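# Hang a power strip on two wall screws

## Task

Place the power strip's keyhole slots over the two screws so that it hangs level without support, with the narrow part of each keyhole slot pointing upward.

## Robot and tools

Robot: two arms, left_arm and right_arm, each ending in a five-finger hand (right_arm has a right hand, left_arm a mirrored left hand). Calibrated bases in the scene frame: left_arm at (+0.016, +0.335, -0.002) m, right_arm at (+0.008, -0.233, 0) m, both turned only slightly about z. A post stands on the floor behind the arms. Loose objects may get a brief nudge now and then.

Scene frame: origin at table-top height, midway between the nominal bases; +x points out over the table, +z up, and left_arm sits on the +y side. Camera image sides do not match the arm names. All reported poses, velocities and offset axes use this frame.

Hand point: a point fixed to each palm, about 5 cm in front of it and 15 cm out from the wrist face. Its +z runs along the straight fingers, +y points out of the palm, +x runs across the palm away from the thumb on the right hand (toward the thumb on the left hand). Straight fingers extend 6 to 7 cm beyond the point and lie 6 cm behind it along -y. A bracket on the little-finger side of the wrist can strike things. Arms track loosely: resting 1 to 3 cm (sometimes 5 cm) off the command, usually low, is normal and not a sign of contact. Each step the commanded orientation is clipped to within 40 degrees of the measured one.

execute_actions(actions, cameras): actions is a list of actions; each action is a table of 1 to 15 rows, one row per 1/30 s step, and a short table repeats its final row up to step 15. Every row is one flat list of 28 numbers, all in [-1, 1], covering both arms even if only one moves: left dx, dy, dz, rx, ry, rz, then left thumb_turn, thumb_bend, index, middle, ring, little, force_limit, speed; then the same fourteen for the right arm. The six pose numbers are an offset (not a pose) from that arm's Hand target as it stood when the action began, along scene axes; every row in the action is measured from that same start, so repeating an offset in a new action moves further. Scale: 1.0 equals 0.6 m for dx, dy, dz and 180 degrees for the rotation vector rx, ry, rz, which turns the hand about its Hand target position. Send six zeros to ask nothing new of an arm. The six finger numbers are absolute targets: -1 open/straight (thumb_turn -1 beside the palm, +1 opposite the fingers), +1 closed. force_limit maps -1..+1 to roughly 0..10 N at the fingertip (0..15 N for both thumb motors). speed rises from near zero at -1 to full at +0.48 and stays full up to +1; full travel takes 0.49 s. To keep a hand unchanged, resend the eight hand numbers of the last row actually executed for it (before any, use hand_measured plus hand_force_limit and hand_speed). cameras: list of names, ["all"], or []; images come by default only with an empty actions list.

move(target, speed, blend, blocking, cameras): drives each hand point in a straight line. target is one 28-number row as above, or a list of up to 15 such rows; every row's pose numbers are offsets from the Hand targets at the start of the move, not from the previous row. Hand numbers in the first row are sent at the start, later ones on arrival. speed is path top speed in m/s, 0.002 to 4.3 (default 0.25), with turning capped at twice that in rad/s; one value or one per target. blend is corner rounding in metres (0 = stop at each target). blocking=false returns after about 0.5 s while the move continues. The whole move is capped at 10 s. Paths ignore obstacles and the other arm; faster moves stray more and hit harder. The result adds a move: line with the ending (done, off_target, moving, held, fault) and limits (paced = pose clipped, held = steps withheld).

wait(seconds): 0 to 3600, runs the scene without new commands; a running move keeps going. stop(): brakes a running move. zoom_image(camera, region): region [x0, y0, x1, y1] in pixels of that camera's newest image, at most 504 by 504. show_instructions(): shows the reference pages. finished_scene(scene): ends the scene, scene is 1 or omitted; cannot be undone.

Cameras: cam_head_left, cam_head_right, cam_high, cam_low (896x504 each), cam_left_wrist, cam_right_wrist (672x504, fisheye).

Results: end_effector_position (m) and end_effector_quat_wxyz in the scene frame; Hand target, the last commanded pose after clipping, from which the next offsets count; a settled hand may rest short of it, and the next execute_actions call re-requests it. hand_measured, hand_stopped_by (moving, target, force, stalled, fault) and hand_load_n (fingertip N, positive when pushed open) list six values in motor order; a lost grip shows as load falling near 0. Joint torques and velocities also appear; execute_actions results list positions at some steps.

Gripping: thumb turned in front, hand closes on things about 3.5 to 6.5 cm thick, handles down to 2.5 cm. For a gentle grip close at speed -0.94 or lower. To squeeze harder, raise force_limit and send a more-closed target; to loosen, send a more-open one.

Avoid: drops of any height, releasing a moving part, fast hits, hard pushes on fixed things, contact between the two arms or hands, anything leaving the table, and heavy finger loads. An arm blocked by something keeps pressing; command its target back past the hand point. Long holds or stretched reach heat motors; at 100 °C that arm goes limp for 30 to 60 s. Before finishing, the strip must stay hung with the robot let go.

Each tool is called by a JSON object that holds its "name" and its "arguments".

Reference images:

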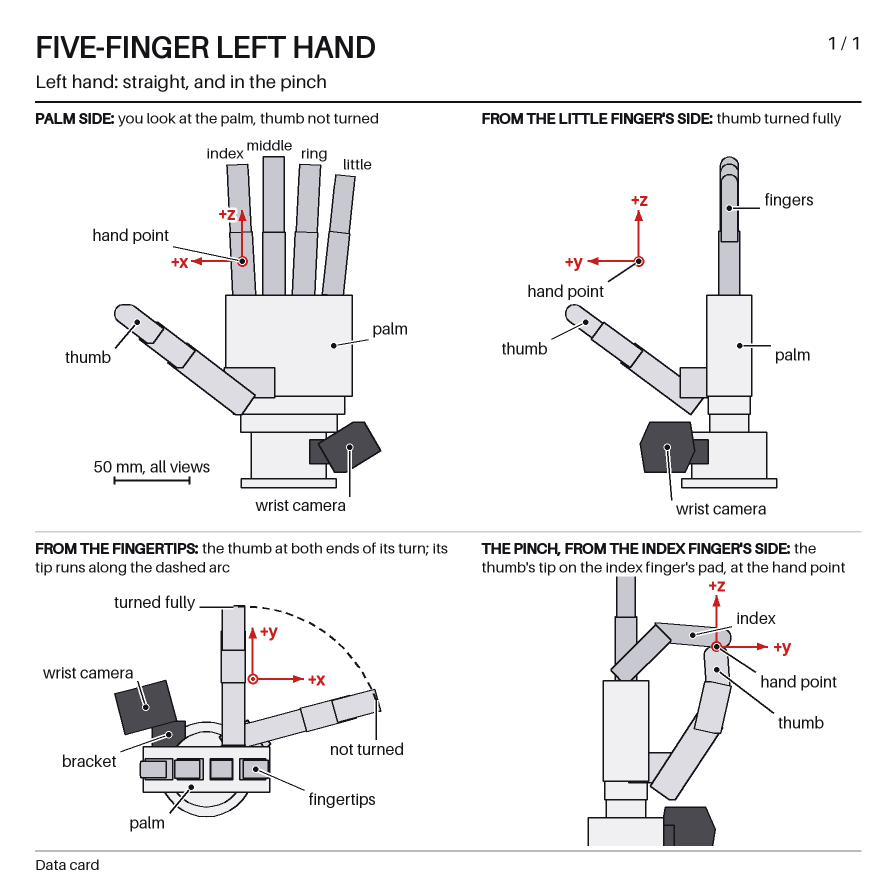

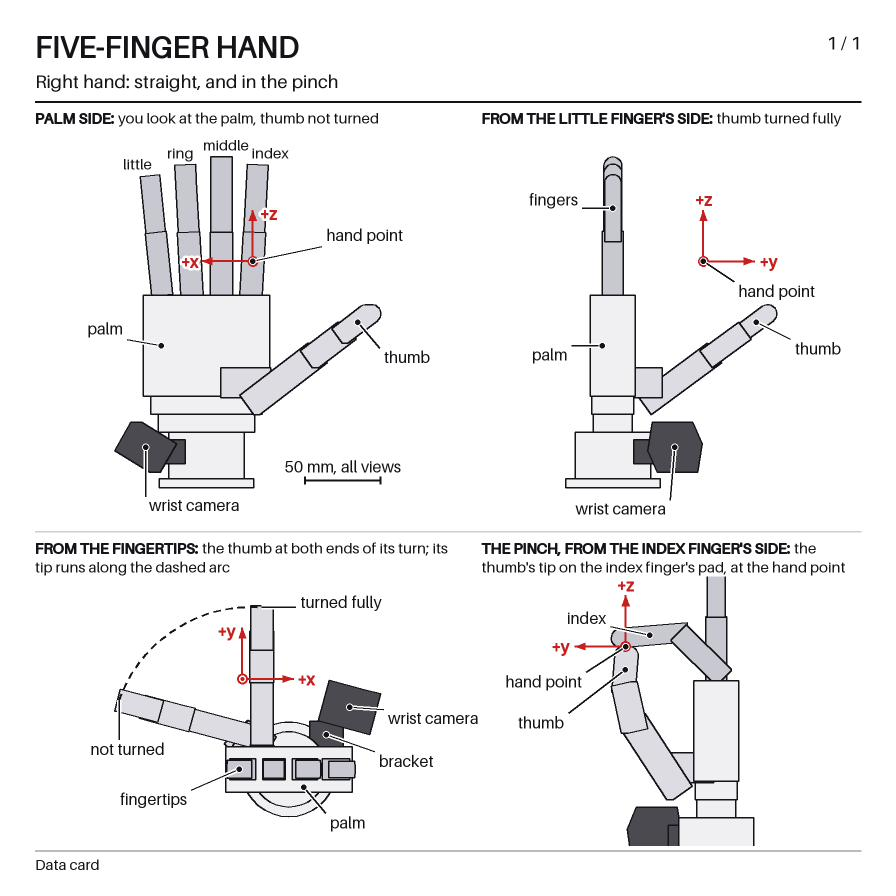

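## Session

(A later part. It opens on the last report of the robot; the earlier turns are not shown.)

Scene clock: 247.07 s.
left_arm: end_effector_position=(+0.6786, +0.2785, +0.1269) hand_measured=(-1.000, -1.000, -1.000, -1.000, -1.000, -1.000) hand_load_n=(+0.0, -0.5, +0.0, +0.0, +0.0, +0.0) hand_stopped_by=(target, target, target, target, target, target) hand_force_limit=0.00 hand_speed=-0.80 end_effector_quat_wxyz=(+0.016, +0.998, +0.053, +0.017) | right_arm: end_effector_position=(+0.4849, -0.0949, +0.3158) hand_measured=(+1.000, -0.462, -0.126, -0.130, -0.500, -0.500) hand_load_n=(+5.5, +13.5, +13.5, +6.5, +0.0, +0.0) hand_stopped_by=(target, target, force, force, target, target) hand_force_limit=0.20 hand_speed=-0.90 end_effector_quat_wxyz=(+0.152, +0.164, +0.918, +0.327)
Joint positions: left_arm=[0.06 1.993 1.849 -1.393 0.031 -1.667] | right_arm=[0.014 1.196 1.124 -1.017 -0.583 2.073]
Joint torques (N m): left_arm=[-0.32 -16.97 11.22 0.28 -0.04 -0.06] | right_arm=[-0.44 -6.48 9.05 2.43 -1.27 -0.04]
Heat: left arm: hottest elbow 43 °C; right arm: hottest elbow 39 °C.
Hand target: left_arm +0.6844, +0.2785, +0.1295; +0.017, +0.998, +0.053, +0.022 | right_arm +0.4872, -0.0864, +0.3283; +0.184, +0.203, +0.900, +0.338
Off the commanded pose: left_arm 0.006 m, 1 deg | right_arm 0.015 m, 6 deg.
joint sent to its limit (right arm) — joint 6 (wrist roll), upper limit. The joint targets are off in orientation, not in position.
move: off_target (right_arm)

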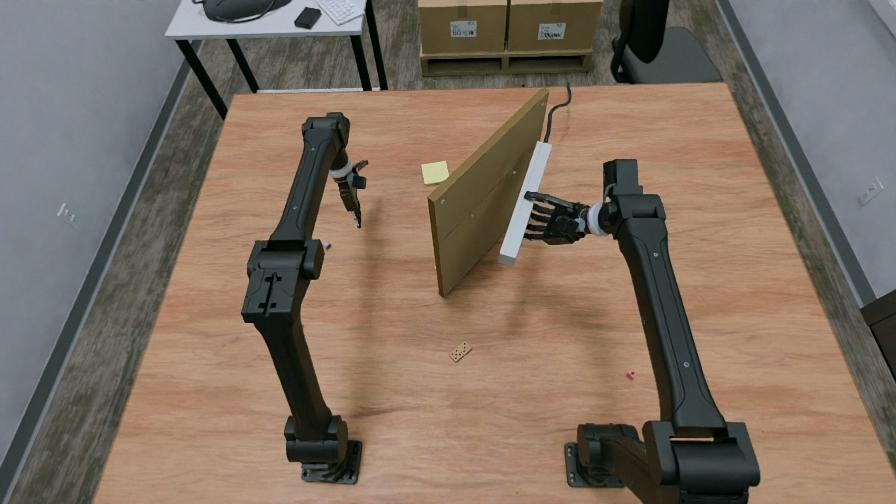

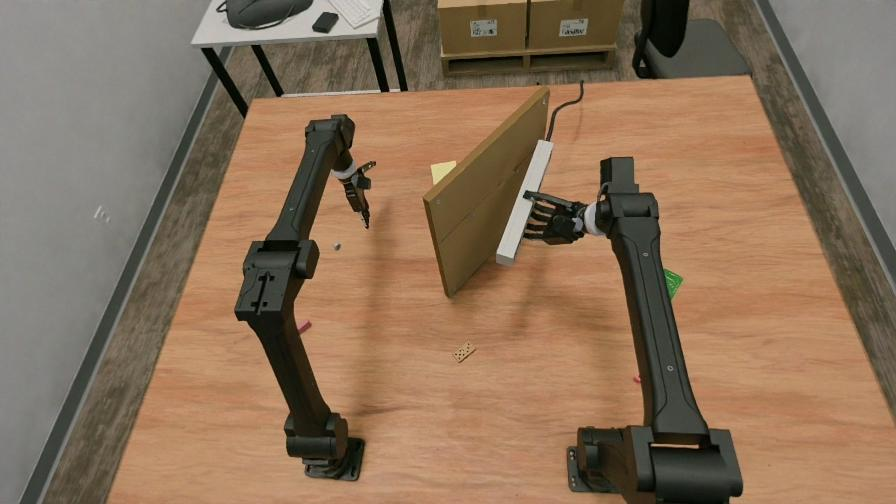

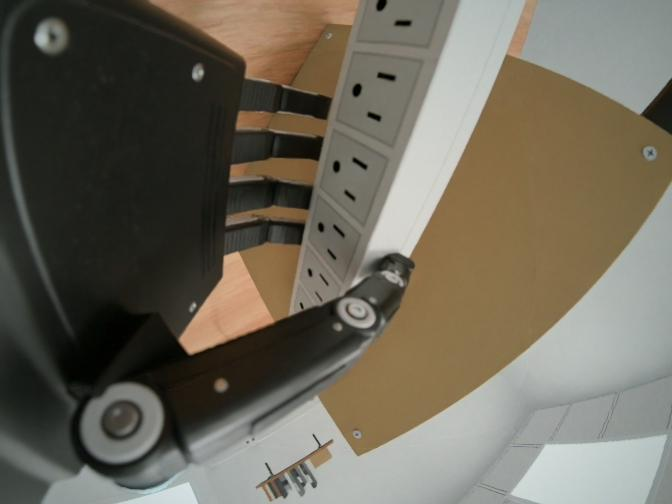

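{"name": "move", "arguments": {"target": [0,0,0,0,0,0,-1,-1,-1,-1,-1,-1,0,-0.8,0.0333,0.0167,-0.008,0.0074,0.021,0,1,-0.46,0.05,0.1,-0.5,-0.5,0.2,-0.9], "speed": 0.06, "cameras": ["cam_head_left", "cam_head_right"]}}

{"name": "zoom_image", "arguments": {"camera": "cam_head_left", "region": [480, 225, 540, 285]}}

{"name": "zoom_image", "arguments": {"camera": "cam_head_left", "region": [510, 125, 570, 185]}}

{"name": "zoom_image", "arguments": {"camera": "cam_head_right", "region": [480, 225, 540, 285]}}

{"name": "zoom_image", "arguments": {"camera": "cam_head_right", "region": [510, 125, 570, 185]}}

Scene clock: 253.47 s.
left_arm: end_effector_position=(+0.6786, +0.2785, +0.1269) hand_measured=(-1.000, -1.000, -1.000, -1.000, -1.000, -1.000) hand_load_n=(+0.0, +0.0, +0.0, +0.0, +0.0, +0.0) hand_stopped_by=(target, target, target, target, target, target) hand_force_limit=0.00 hand_speed=-0.80 end_effector_quat_wxyz=(+0.016, +0.998, +0.053, +0.017) | right_arm: end_effector_position=(+0.4906, -0.0848, +0.2841) hand_measured=(+1.000, -0.462, -0.126, -0.130, -0.500, -0.500) hand_load_n=(+1.5, +12.5, +12.0, +7.0, +0.0, +0.0) hand_stopped_by=(target, target, force, force, target, target) hand_force_limit=0.20 hand_speed=-0.90 end_effector_quat_wxyz=(+0.101, +0.171, +0.922, +0.332)
Joint positions: left_arm=[0.06 1.993 1.849 -1.393 0.031 -1.667] | right_arm=[0.027 1.272 1.131 -1.046 -0.611 2.073]
Joint torques (N m): left_arm=[-0.38 -17.08 11.18 0.24 -0.03 -0.07] | right_arm=[-0.32 -6.65 13.75 1.13 -1.2 -0.05]
Heat: left arm: hottest elbow 43 °C; right arm: hottest elbow 40 °C.
Hand target: left_arm +0.6844, +0.2785, +0.1295; +0.017, +0.998, +0.053, +0.022 | right_arm +0.5072, -0.0765, +0.3234; +0.151, +0.216, +0.902, +0.342
Off the commanded pose: left_arm 0.006 m, 1 deg | right_arm 0.044 m, 8 deg.
joint sent to its limit (right arm) — joint 6 (wrist roll), upper limit. The joint targets are off in orientation, not in position.
move: off_target (right_arm)

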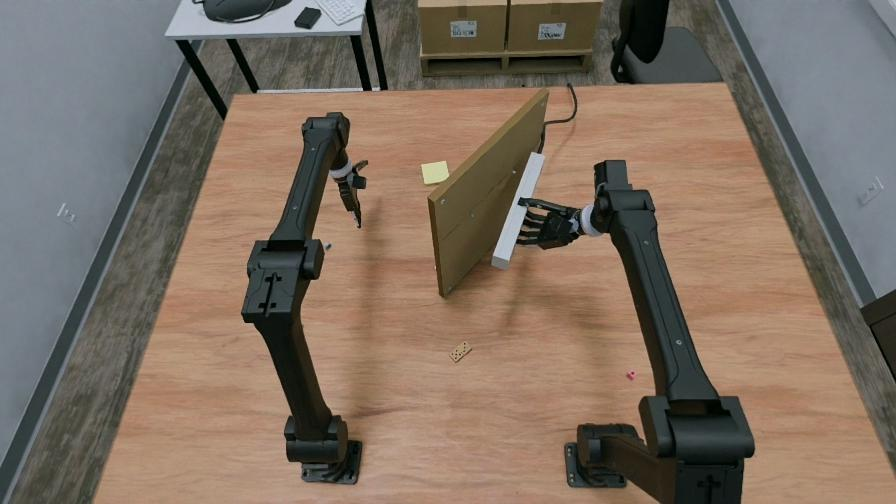

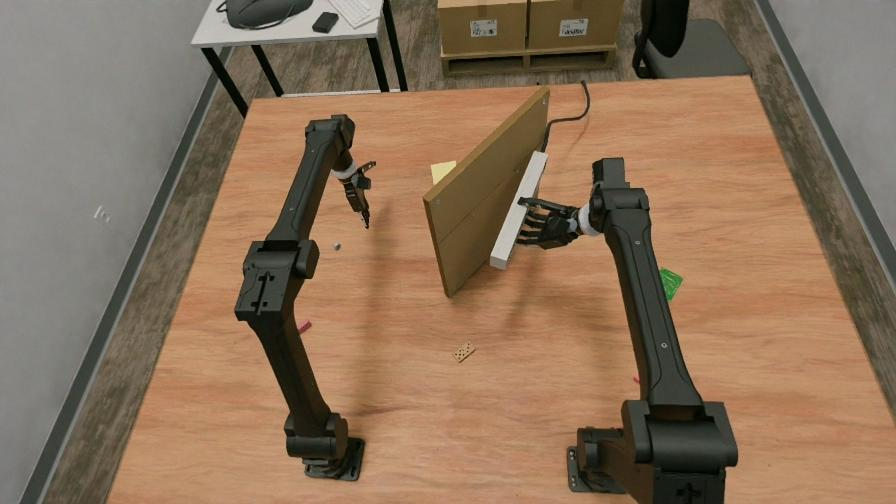

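Scaled by 8.400 from the camera's image (finer frame: 1280x720).

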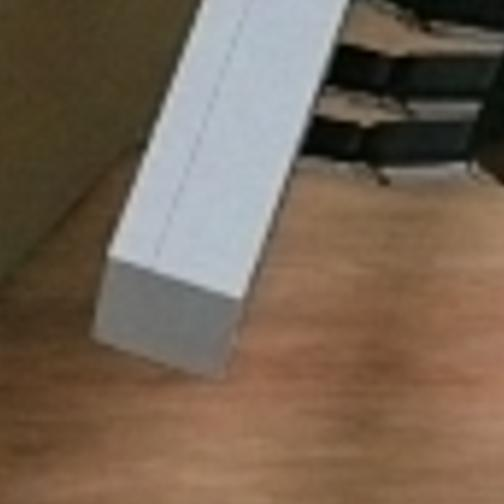

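Scaled by 8.400 from the camera's image (finer frame: 1280x720).

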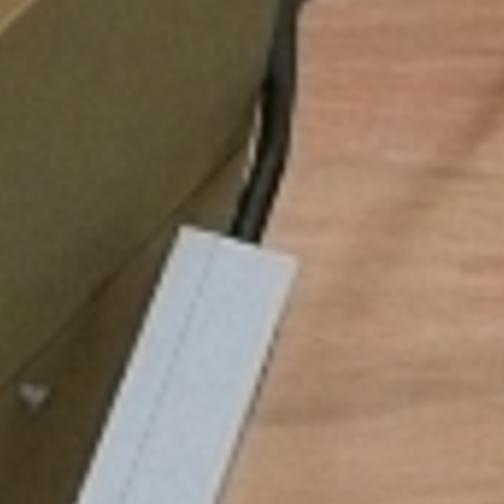

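Scaled by 8.400 from the camera's image (finer frame: 1280x720).

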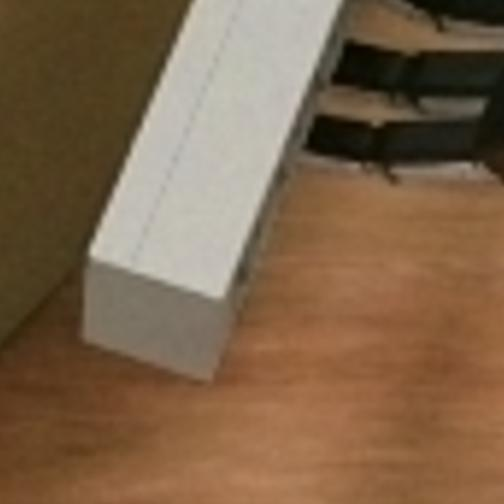

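Scaled by 8.400 from the camera's image (finer frame: 1280x720).

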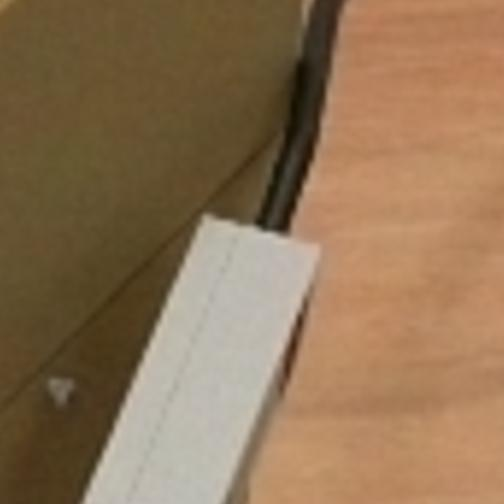

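{"name": "move", "arguments": {"target": [0,0,0,0,0,0,-1,-1,-1,-1,-1,-1,0,-0.8,0,0,0.05,0,0,0,1,-0.46,0.05,0.1,-0.5,-0.5,0.2,-0.9], "speed": 0.06}}

{"name": "move", "arguments": {"target": [0,0,0,0,0,0,-1,-1,-1,-1,-1,-1,0,-0.8,0.0383,0.0333,0,0,0,0,1,-0.46,0.05,0.1,-0.5,-0.5,0.2,-0.9], "speed": 0.05, "cameras": ["cam_head_left", "cam_head_right"]}}

{"name": "zoom_image", "arguments": {"camera": "cam_head_left", "region": [470, 110, 590, 280]}}

Scene clock: 257.00 s.
left_arm: end_effector_position=(+0.6786, +0.2785, +0.1269) hand_measured=(-1.000, -1.000, -1.000, -1.000, -1.000, -1.000) hand_load_n=(+0.0, +0.0, +0.0, +0.0, +0.0, +0.0) hand_stopped_by=(target, target, target, target, target, target) hand_force_limit=0.00 hand_speed=-0.80 end_effector_quat_wxyz=(+0.016, +0.998, +0.053, +0.017) | right_arm: end_effector_position=(+0.4933, -0.0847, +0.3130) hand_measured=(+1.000, -0.462, -0.126, -0.130, -0.500, -0.500) hand_load_n=(+2.5, +12.5, +12.0, +7.0, +0.0, +0.0) hand_stopped_by=(target, target, force, force, target, target) hand_force_limit=0.20 hand_speed=-0.90 end_effector_quat_wxyz=(+0.100, +0.171, +0.922, +0.332)
Joint positions: left_arm=[0.06 1.993 1.849 -1.393 0.031 -1.667] | right_arm=[0.027 1.272 1.208 -1.124 -0.612 2.073]
Joint torques (N m): left_arm=[-0.32 -17.38 11.21 0.23 0 -0.07] | right_arm=[-0.56 -6.83 13.85 1.03 -1.19 -0.06]
Heat: left arm: hottest elbow 43 °C; right arm: hottest elbow 41 °C.
Hand target: left_arm +0.6844, +0.2785, +0.1295; +0.017, +0.998, +0.053, +0.022 | right_arm +0.5072, -0.0764, +0.3536; +0.152, +0.216, +0.902, +0.342
Off the commanded pose: left_arm 0.006 m, 1 deg | right_arm 0.043 m, 8 deg.
joint sent to its limit (right arm) — joint 6 (wrist roll), upper limit. The joint targets are off in orientation, not in position.
move: off_target (right_arm)

Scene clock: 258.67 s.
left_arm: end_effector_position=(+0.6786, +0.2785, +0.1269) hand_measured=(-1.000, -1.000, -1.000, -1.000, -1.000, -1.000) hand_load_n=(+0.0, +0.0, +0.0, +0.0, +0.0, +0.0) hand_stopped_by=(target, target, target, target, target, target) hand_force_limit=0.00 hand_speed=-0.80 end_effector_quat_wxyz=(+0.016, +0.998, +0.053, +0.017) | right_arm: end_effector_position=(+0.5142, -0.0647, +0.3149) hand_measured=(+1.000, -0.462, -0.126, -0.130, -0.500, -0.500) hand_load_n=(+1.0, +12.0, +12.0, +5.5, +0.5, +0.0) hand_stopped_by=(target, target, force, force, target, target) hand_force_limit=0.20 hand_speed=-0.90 end_effector_quat_wxyz=(+0.094, +0.153, +0.926, +0.333)
Joint positions: left_arm=[0.06 1.993 1.849 -1.393 0.031 -1.667] | right_arm=[0.066 1.342 1.278 -1.124 -0.609 2.073]
Joint torques (N m): left_arm=[-0.5 -17.38 11.18 0.23 -0.03 -0.07] | right_arm=[-0.32 -7.47 13.82 1.28 -0.95 -0.05]
Heat: left arm: hottest elbow 43 °C; right arm: hottest elbow 41 °C.
Hand target: left_arm +0.6844, +0.2785, +0.1295; +0.017, +0.998, +0.053, +0.022 | right_arm +0.5302, -0.0565, +0.3535; +0.152, +0.216, +0.902, +0.342
Off the commanded pose: left_arm 0.006 m, 1 deg | right_arm 0.043 m, 10 deg.
joint sent to its limit (right arm) — joint 6 (wrist roll), upper limit. The joint targets are off in orientation, not in position.
move: off_target (right_arm)

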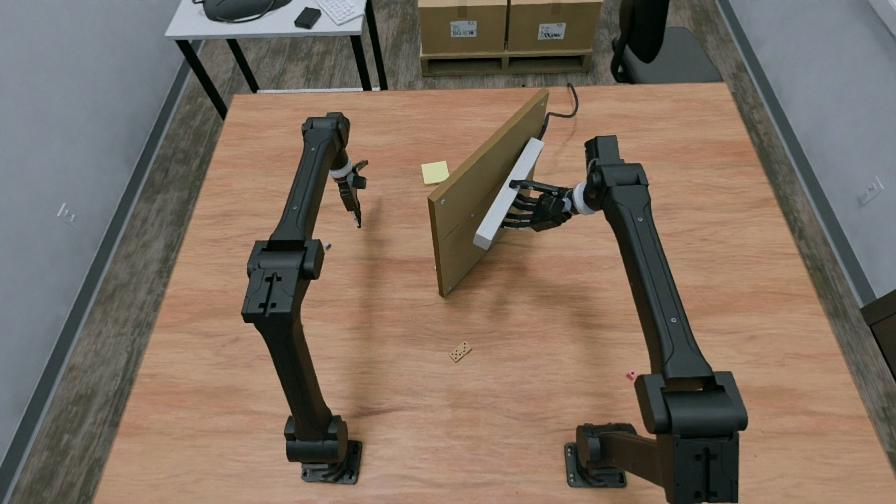

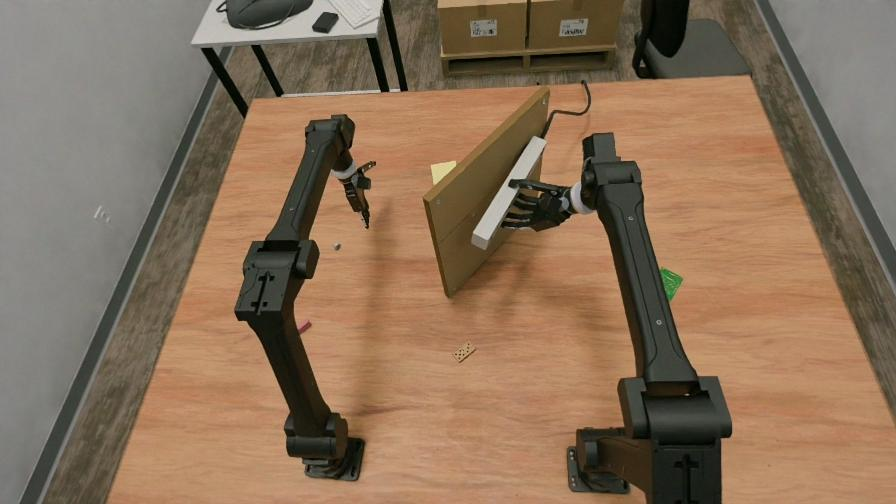

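Scaled by 2.965 from the camera's image (finer frame: 1280x720).

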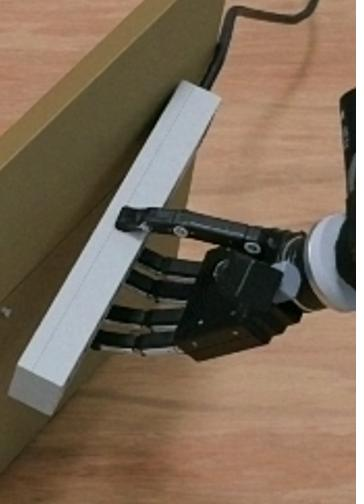

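{"name": "move", "arguments": {"target": [0,0,0,0,0,0,-1,-1,-1,-1,-1,-1,0,-0.8,0.0269,0.0318,0,0,0,0,1,-0.46,0.05,0.1,-0.5,-0.5,0.2,-0.9], "speed": 0.04, "cameras": ["cam_head_left", "cam_head_right", "cam_right_wrist"]}}

{"name": "zoom_image", "arguments": {"camera": "cam_head_left", "region": [430, 90, 590, 270]}}

{"name": "zoom_image", "arguments": {"camera": "cam_head_right", "region": [430, 90, 590, 270]}}

Scene clock: 261.80 s.
left_arm: end_effector_position=(+0.6786, +0.2785, +0.1269) hand_measured=(-1.000, -1.000, -1.000, -1.000, -1.000, -1.000) hand_load_n=(+0.0, +0.0, +0.0, +0.0, +0.0, +0.0) hand_stopped_by=(target, target, target, target, target, target) hand_force_limit=0.00 hand_speed=-0.80 end_effector_quat_wxyz=(+0.016, +0.998, +0.053, +0.017) | right_arm: end_effector_position=(+0.5295, -0.0464, +0.3155) hand_measured=(+1.000, -0.462, -0.126, -0.130, -0.500, -0.500) hand_load_n=(+1.0, +12.0, +11.0, +5.0, +0.0, +0.0) hand_stopped_by=(target, target, force, force, target, target) hand_force_limit=0.20 hand_speed=-0.90 end_effector_quat_wxyz=(+0.090, +0.138, +0.929, +0.332)
Joint positions: left_arm=[0.06 1.993 1.849 -1.393 0.031 -1.667] | right_arm=[0.1 1.396 1.333 -1.124 -0.603 2.073]
Joint torques (N m): left_arm=[-0.32 -17.08 11.22 0.17 -0.02 -0.06] | right_arm=[-0.5 -8.06 13.9 1.42 -0.91 -0.05]
Heat: left arm: hottest elbow 43 °C; right arm: hottest elbow 42 °C.
Hand target: left_arm +0.6844, +0.2785, +0.1295; +0.017, +0.998, +0.053, +0.022 | right_arm +0.5463, -0.0373, +0.3534; +0.151, +0.216, +0.902, +0.342
Off the commanded pose: left_arm 0.006 m, 1 deg | right_arm 0.043 m, 12 deg.
joint sent to its limit (right arm) — joint 6 (wrist roll), upper limit. The joint targets are off in orientation, not in position.
move: off_target (right_arm)

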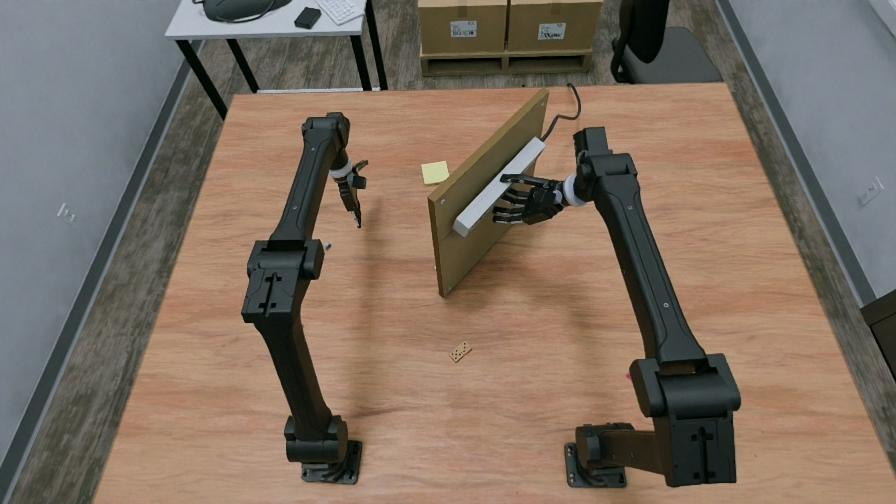

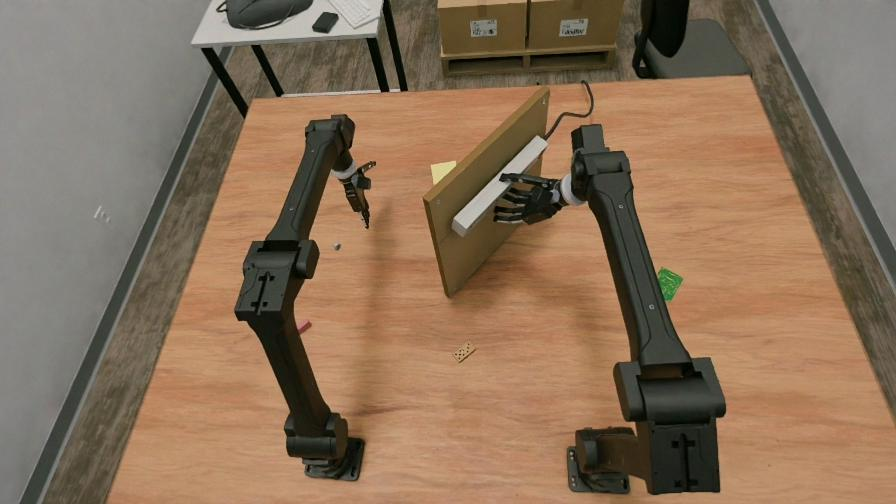

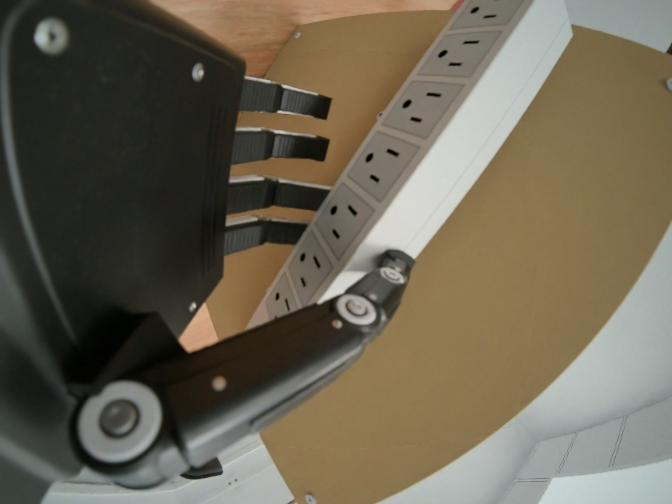

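Scaled by 2.800 from the camera's image (finer frame: 1280x720).

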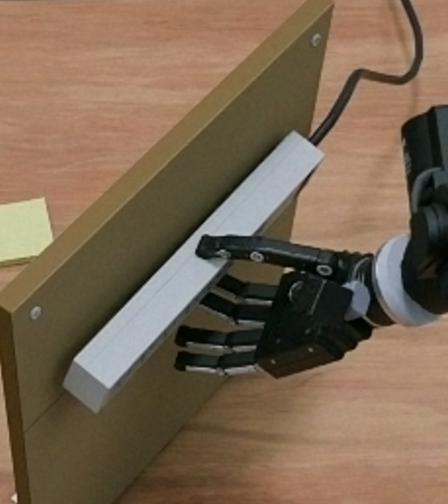

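Scaled by 2.800 from the camera's image (finer frame: 1280x720).

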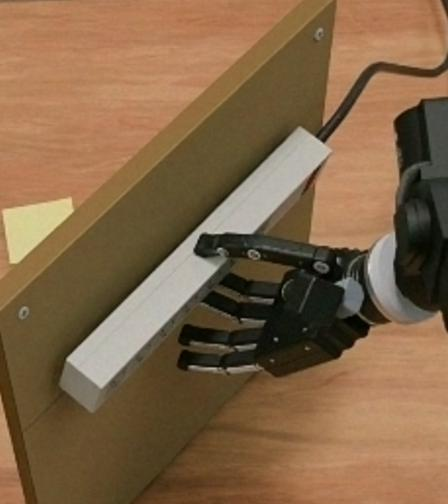

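{"name": "zoom_image", "arguments": {"camera": "cam_head_left", "region": [430, 190, 490, 250]}}

{"name": "zoom_image", "arguments": {"camera": "cam_head_left", "region": [500, 120, 560, 180]}}

{"name": "zoom_image", "arguments": {"camera": "cam_head_right", "region": [430, 190, 490, 250]}}

{"name": "zoom_image", "arguments": {"camera": "cam_head_right", "region": [500, 120, 560, 180]}}

Scaled by 8.400 from the camera's image (finer frame: 1280x720).

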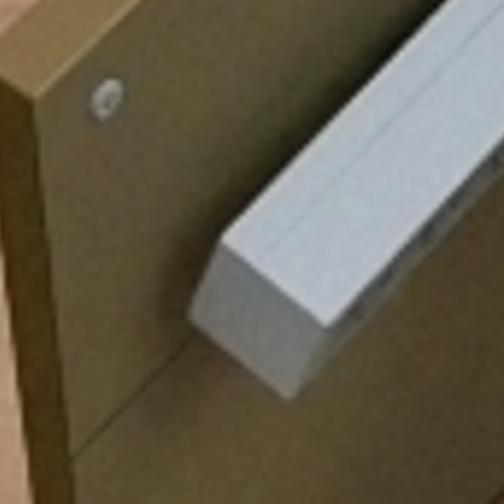

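Scaled by 8.400 from the camera's image (finer frame: 1280x720).

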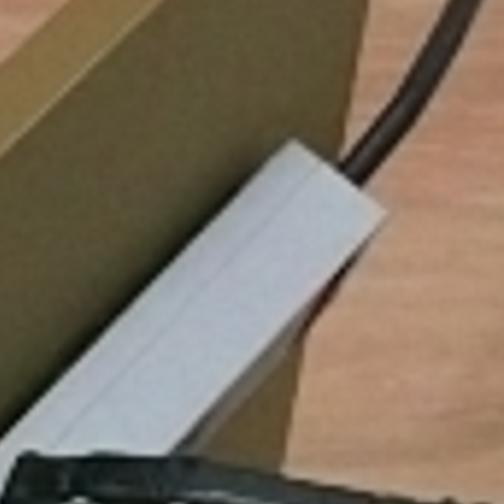

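Scaled by 8.400 from the camera's image (finer frame: 1280x720).

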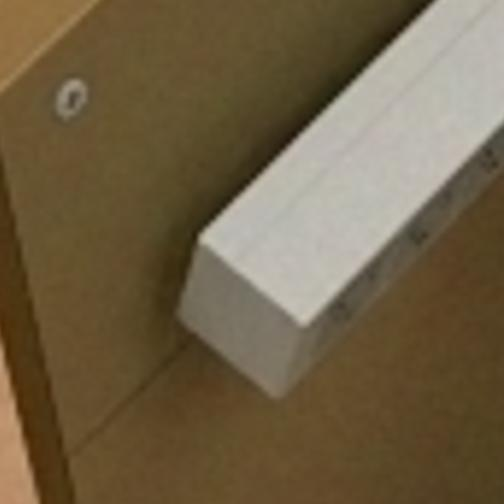

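Scaled by 8.400 from the camera's image (finer frame: 1280x720).

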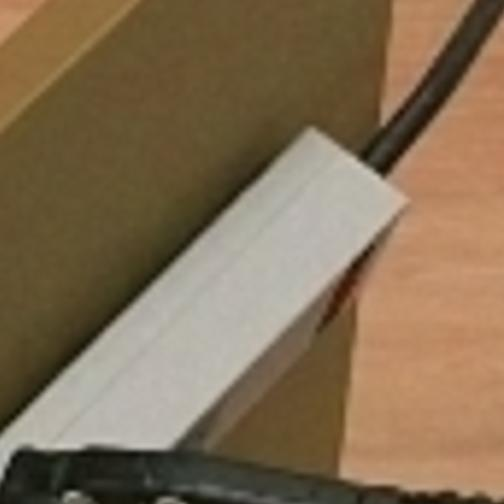

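{"name": "move", "arguments": {"target": [0,0,0,0,0,0,-1,-1,-1,-1,-1,-1,0,-0.8,-0.013,-0.0152,0,-0.046,0.0393,0,1,-0.46,0.05,0.1,-0.5,-0.5,0.2,-0.9], "speed": 0.05, "cameras": ["cam_head_left", "cam_head_right", "cam_right_wrist"]}}

{"name": "zoom_image", "arguments": {"camera": "cam_head_left", "region": [430, 190, 490, 250]}}

{"name": "zoom_image", "arguments": {"camera": "cam_head_left", "region": [500, 120, 560, 180]}}

{"name": "zoom_image", "arguments": {"camera": "cam_head_right", "region": [430, 190, 490, 250]}}

{"name": "zoom_image", "arguments": {"camera": "cam_head_right", "region": [500, 120, 560, 180]}}

Scene clock: 268.37 s.
left_arm: end_effector_position=(+0.6786, +0.2785, +0.1269) hand_measured=(-1.000, -1.000, -1.000, -1.000, -1.000, -1.000) hand_load_n=(+0.0, +0.0, +0.0, +0.0, +0.0, +0.0) hand_stopped_by=(target, target, target, target, target, target) hand_force_limit=0.00 hand_speed=-0.80 end_effector_quat_wxyz=(+0.016, +0.998, +0.053, +0.017) | right_arm: end_effector_position=(+0.5243, -0.0547, +0.3188) hand_measured=(+1.000, -0.462, -0.126, -0.130, -0.500, -0.500) hand_load_n=(+1.5, +12.0, +11.5, +5.0, +0.0, +0.0) hand_stopped_by=(target, target, force, force, target, target) hand_force_limit=0.20 hand_speed=-0.90 end_effector_quat_wxyz=(+0.061, +0.156, +0.951, +0.261)
Joint positions: left_arm=[0.06 1.993 1.849 -1.393 0.031 -1.667] | right_arm=[0.122 1.423 1.446 -1.313 -0.47 2.073]
Joint torques (N m): left_arm=[-0.32 -17.32 11.18 0.2 -0.04 -0.06] | right_arm=[-0.44 -8.59 13.65 0.84 -0.74 -0.04]
Heat: left arm: hottest elbow 43 °C; right arm: hottest elbow 42 °C.
Hand target: left_arm +0.6844, +0.2785, +0.1295; +0.017, +0.998, +0.053, +0.022 | right_arm +0.5386, -0.0465, +0.3533; +0.111, +0.225, +0.932, +0.262
Off the commanded pose: left_arm 0.006 m, 1 deg | right_arm 0.038 m, 10 deg.
joint sent to its limit (right arm) — joint 6 (wrist roll), upper limit. The joint targets are off in orientation, not in position.
move: off_target (right_arm)

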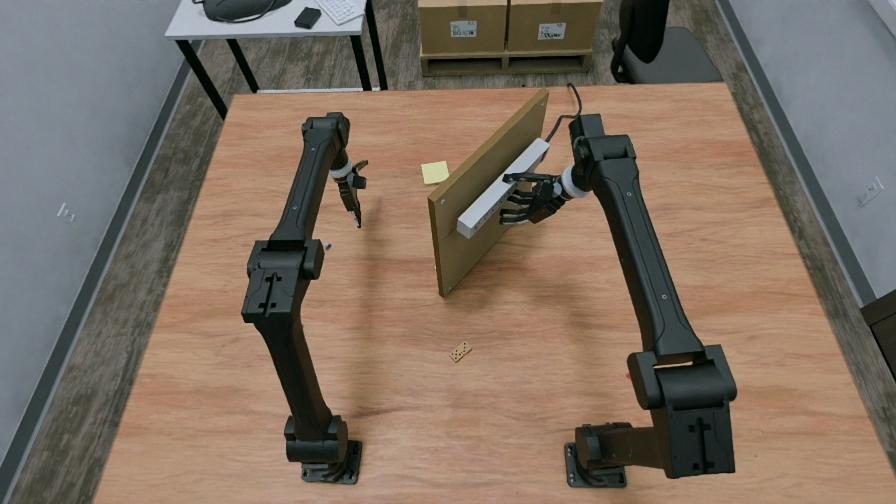

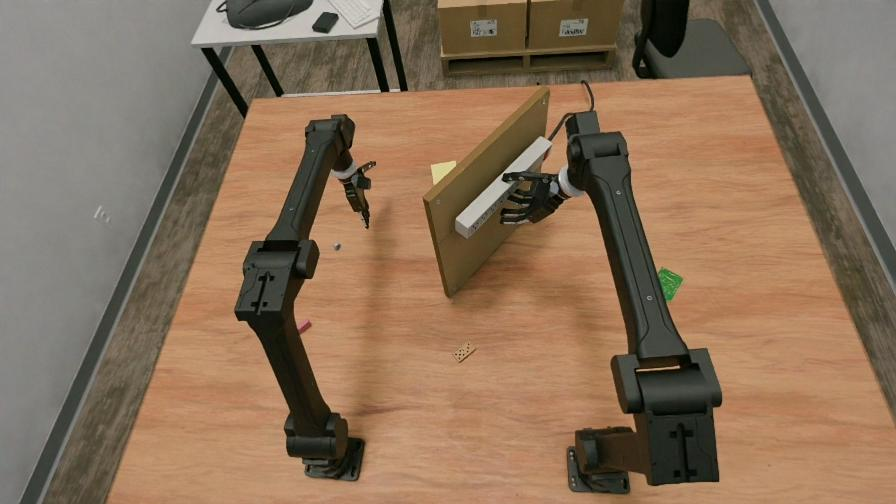

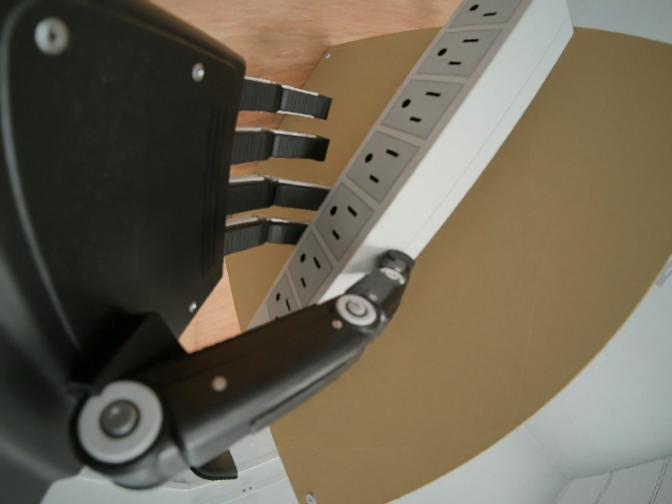

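Scaled by 8.400 from the camera's image (finer frame: 1280x720).

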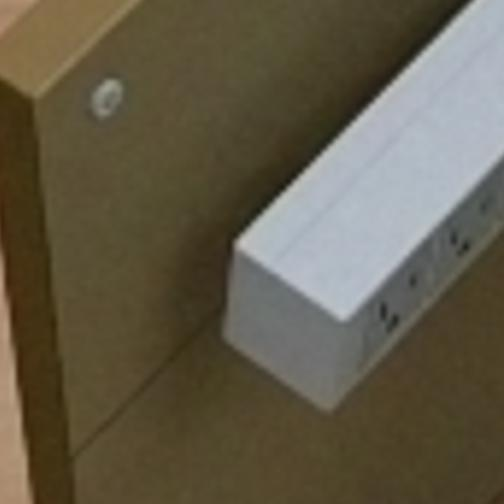

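Scaled by 8.400 from the camera's image (finer frame: 1280x720).

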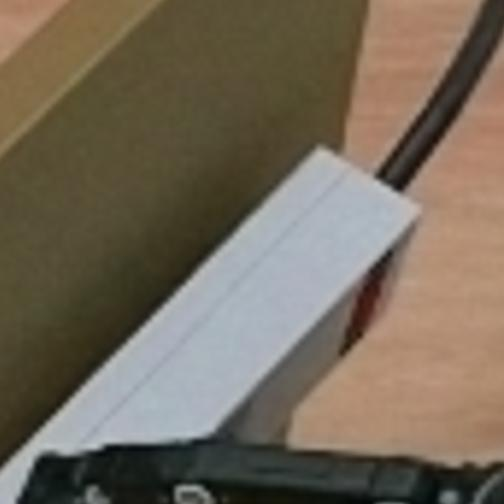

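Scaled by 8.400 from the camera's image (finer frame: 1280x720).

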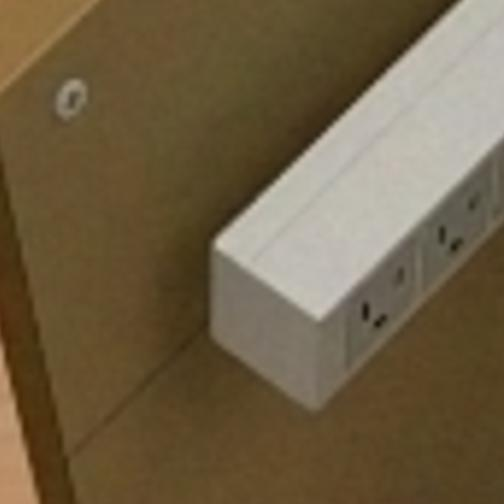

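Scaled by 8.400 from the camera's image (finer frame: 1280x720).

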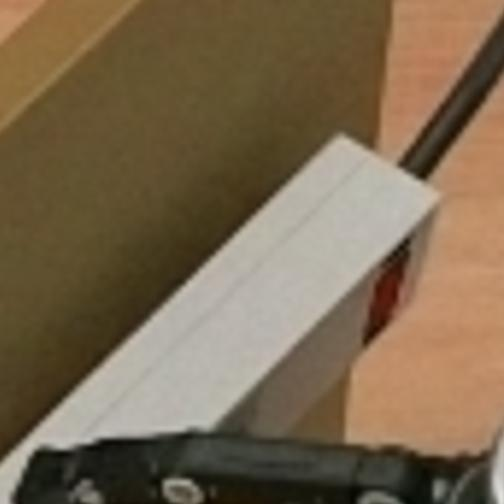

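{"name": "move", "arguments": {"target": [0,0,0,0,0,0,-1,-1,-1,-1,-1,-1,0,-0.8,0,0,0,-0.0293,0.0248,0,1,-0.46,0.05,0.1,-0.5,-0.5,0.2,-0.9], "speed": 0.05}}

{"name": "move", "arguments": {"target": [0,0,0,0,0,0,-1,-1,-1,-1,-1,-1,0,-0.8,0.0196,0.0228,0,0,0,0,1,-0.46,0.05,0.1,-0.5,-0.5,0.2,-0.9], "speed": 0.04, "cameras": ["cam_head_left", "cam_head_right", "cam_right_wrist"]}}

{"name": "zoom_image", "arguments": {"camera": "cam_head_left", "region": [430, 190, 490, 250]}}

{"name": "zoom_image", "arguments": {"camera": "cam_head_left", "region": [500, 120, 560, 180]}}

{"name": "zoom_image", "arguments": {"camera": "cam_right_wrist", "region": [300, 0, 600, 280]}}

Scene clock: 274.40 s.
left_arm: end_effector_position=(+0.6786, +0.2785, +0.1269) hand_measured=(-1.000, -1.000, -1.000, -1.000, -1.000, -1.000) hand_load_n=(+0.0, +0.0, +0.0, +0.0, +0.0, +0.0) hand_stopped_by=(target, target, target, target, target, target) hand_force_limit=0.00 hand_speed=-0.80 end_effector_quat_wxyz=(+0.016, +0.998, +0.053, +0.017) | right_arm: end_effector_position=(+0.5249, -0.0548, +0.3209) hand_measured=(+1.000, -0.462, -0.126, -0.130, -0.500, -0.500) hand_load_n=(+1.5, +11.5, +11.5, +5.0, +0.0, +0.0) hand_stopped_by=(target, target, force, force, target, target) hand_force_limit=0.20 hand_speed=-0.90 end_effector_quat_wxyz=(+0.037, +0.159, +0.963, +0.213)
Joint positions: left_arm=[0.06 1.993 1.849 -1.393 0.031 -1.667] | right_arm=[0.147 1.469 1.546 -1.44 -0.387 2.073]
Joint torques (N m): left_arm=[-0.38 -17.2 11.17 0.17 -0.01 -0.05] | right_arm=[-0.62 -9.11 13.38 0.62 -0.64 -0.05]
Heat: left arm: hottest elbow 43 °C; right arm: hottest elbow 43 °C.
Hand target: left_arm +0.6844, +0.2785, +0.1295; +0.017, +0.998, +0.053, +0.022 | right_arm +0.5385, -0.0465, +0.3535; +0.085, +0.230, +0.947, +0.210
Off the commanded pose: left_arm 0.006 m, 1 deg | right_arm 0.036 m, 10 deg.
joint sent to its limit (right arm) — joint 6 (wrist roll), upper limit. The joint targets are off in orientation, not in position.
move: off_target (right_arm)

Scene clock: 276.80 s.
left_arm: end_effector_position=(+0.6786, +0.2785, +0.1269) hand_measured=(-1.000, -1.000, -1.000, -1.000, -1.000, -1.000) hand_load_n=(+0.0, +0.0, +0.0, +0.5, +0.0, +0.0) hand_stopped_by=(target, target, target, target, target, target) hand_force_limit=0.00 hand_speed=-0.80 end_effector_quat_wxyz=(+0.016, +0.998, +0.053, +0.017) | right_arm: end_effector_position=(+0.5353, -0.0431, +0.3207) hand_measured=(+1.000, -0.462, -0.126, -0.130, -0.500, -0.500) hand_load_n=(+0.5, +12.0, +11.0, +5.5, +0.0, +0.0) hand_stopped_by=(target, target, force, force, target, target) hand_force_limit=0.20 hand_speed=-0.90 end_effector_quat_wxyz=(+0.034, +0.150, +0.965, +0.213)
Joint positions: left_arm=[0.06 1.993 1.849 -1.393 0.031 -1.667] | right_arm=[0.166 1.508 1.589 -1.447 -0.386 2.073]
Joint torques (N m): left_arm=[-0.09 -17.14 11.21 0.18 -0.04 -0.07] | right_arm=[-0.5 -9.52 13.52 0.87 -0.69 -0.05]
Heat: left arm: hottest elbow 43 °C; right arm: hottest elbow 44 °C.
Hand target: left_arm +0.6844, +0.2785, +0.1295; +0.017, +0.998, +0.053, +0.022 | right_arm +0.5502, -0.0327, +0.3535; +0.085, +0.230, +0.947, +0.210
Off the commanded pose: left_arm 0.006 m, 1 deg | right_arm 0.037 m, 11 deg.
joint sent to its limit (right arm) — joint 6 (wrist roll), upper limit. The joint targets are off in orientation, not in position.
move: off_target (right_arm)

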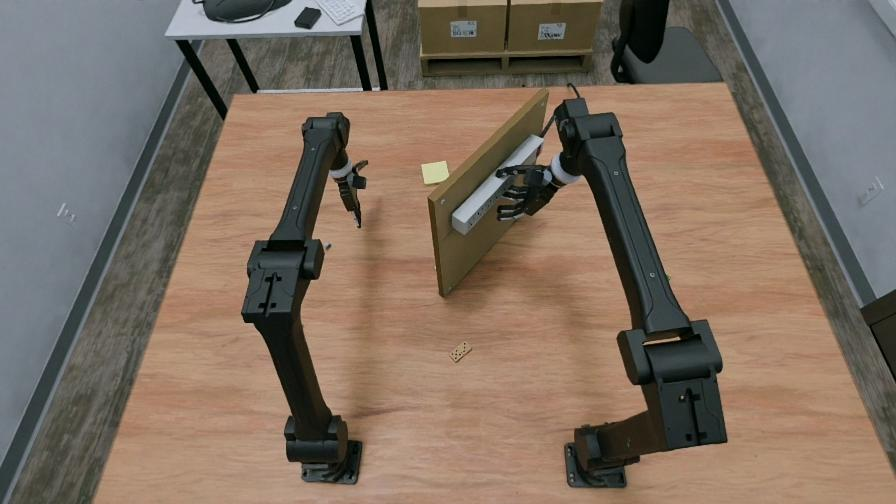

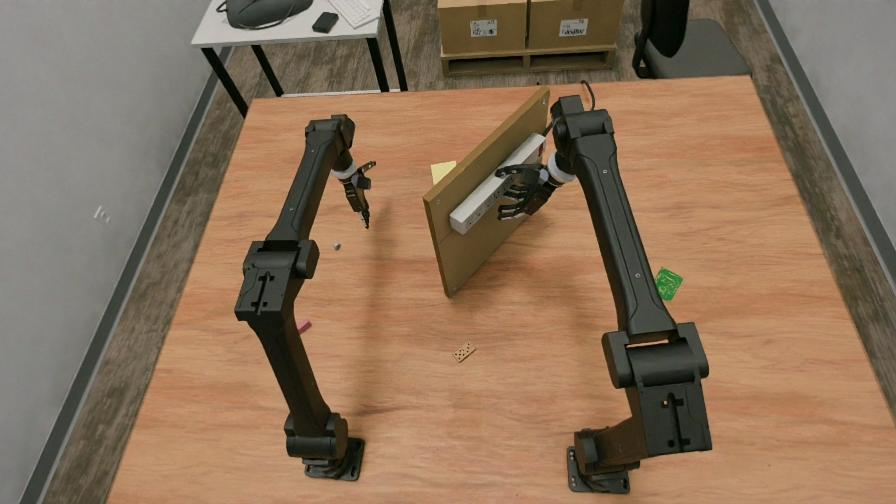

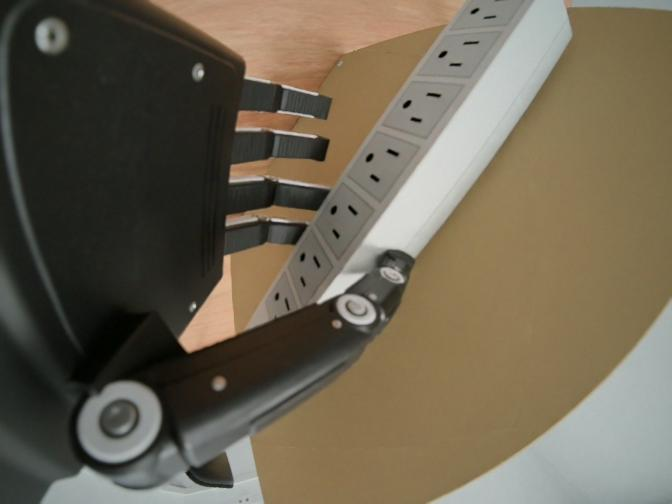

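Scaled by 8.400 from the camera's image (finer frame: 1280x720).

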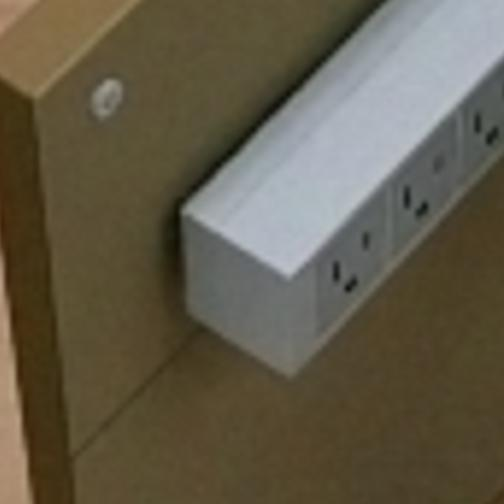

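Scaled by 8.400 from the camera's image (finer frame: 1280x720).

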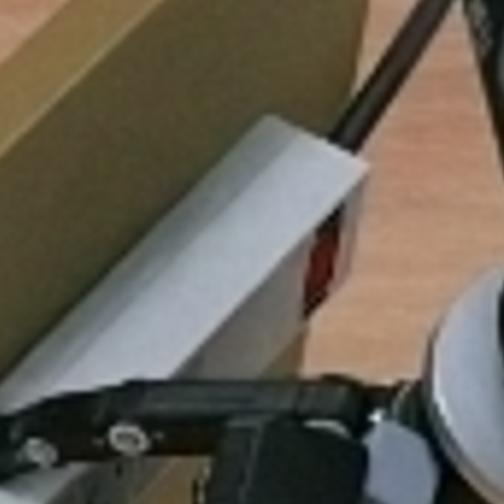

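Scaled by 1.680 from the camera's image (finer frame: 960x720).

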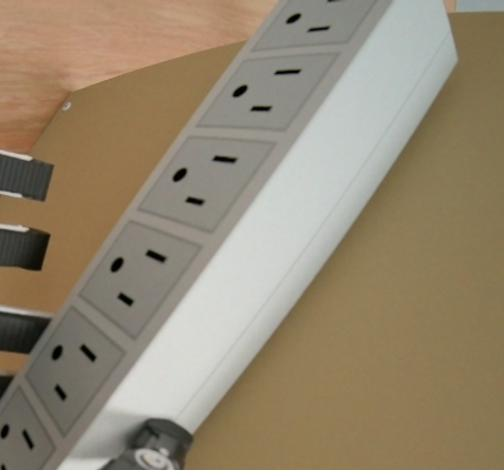

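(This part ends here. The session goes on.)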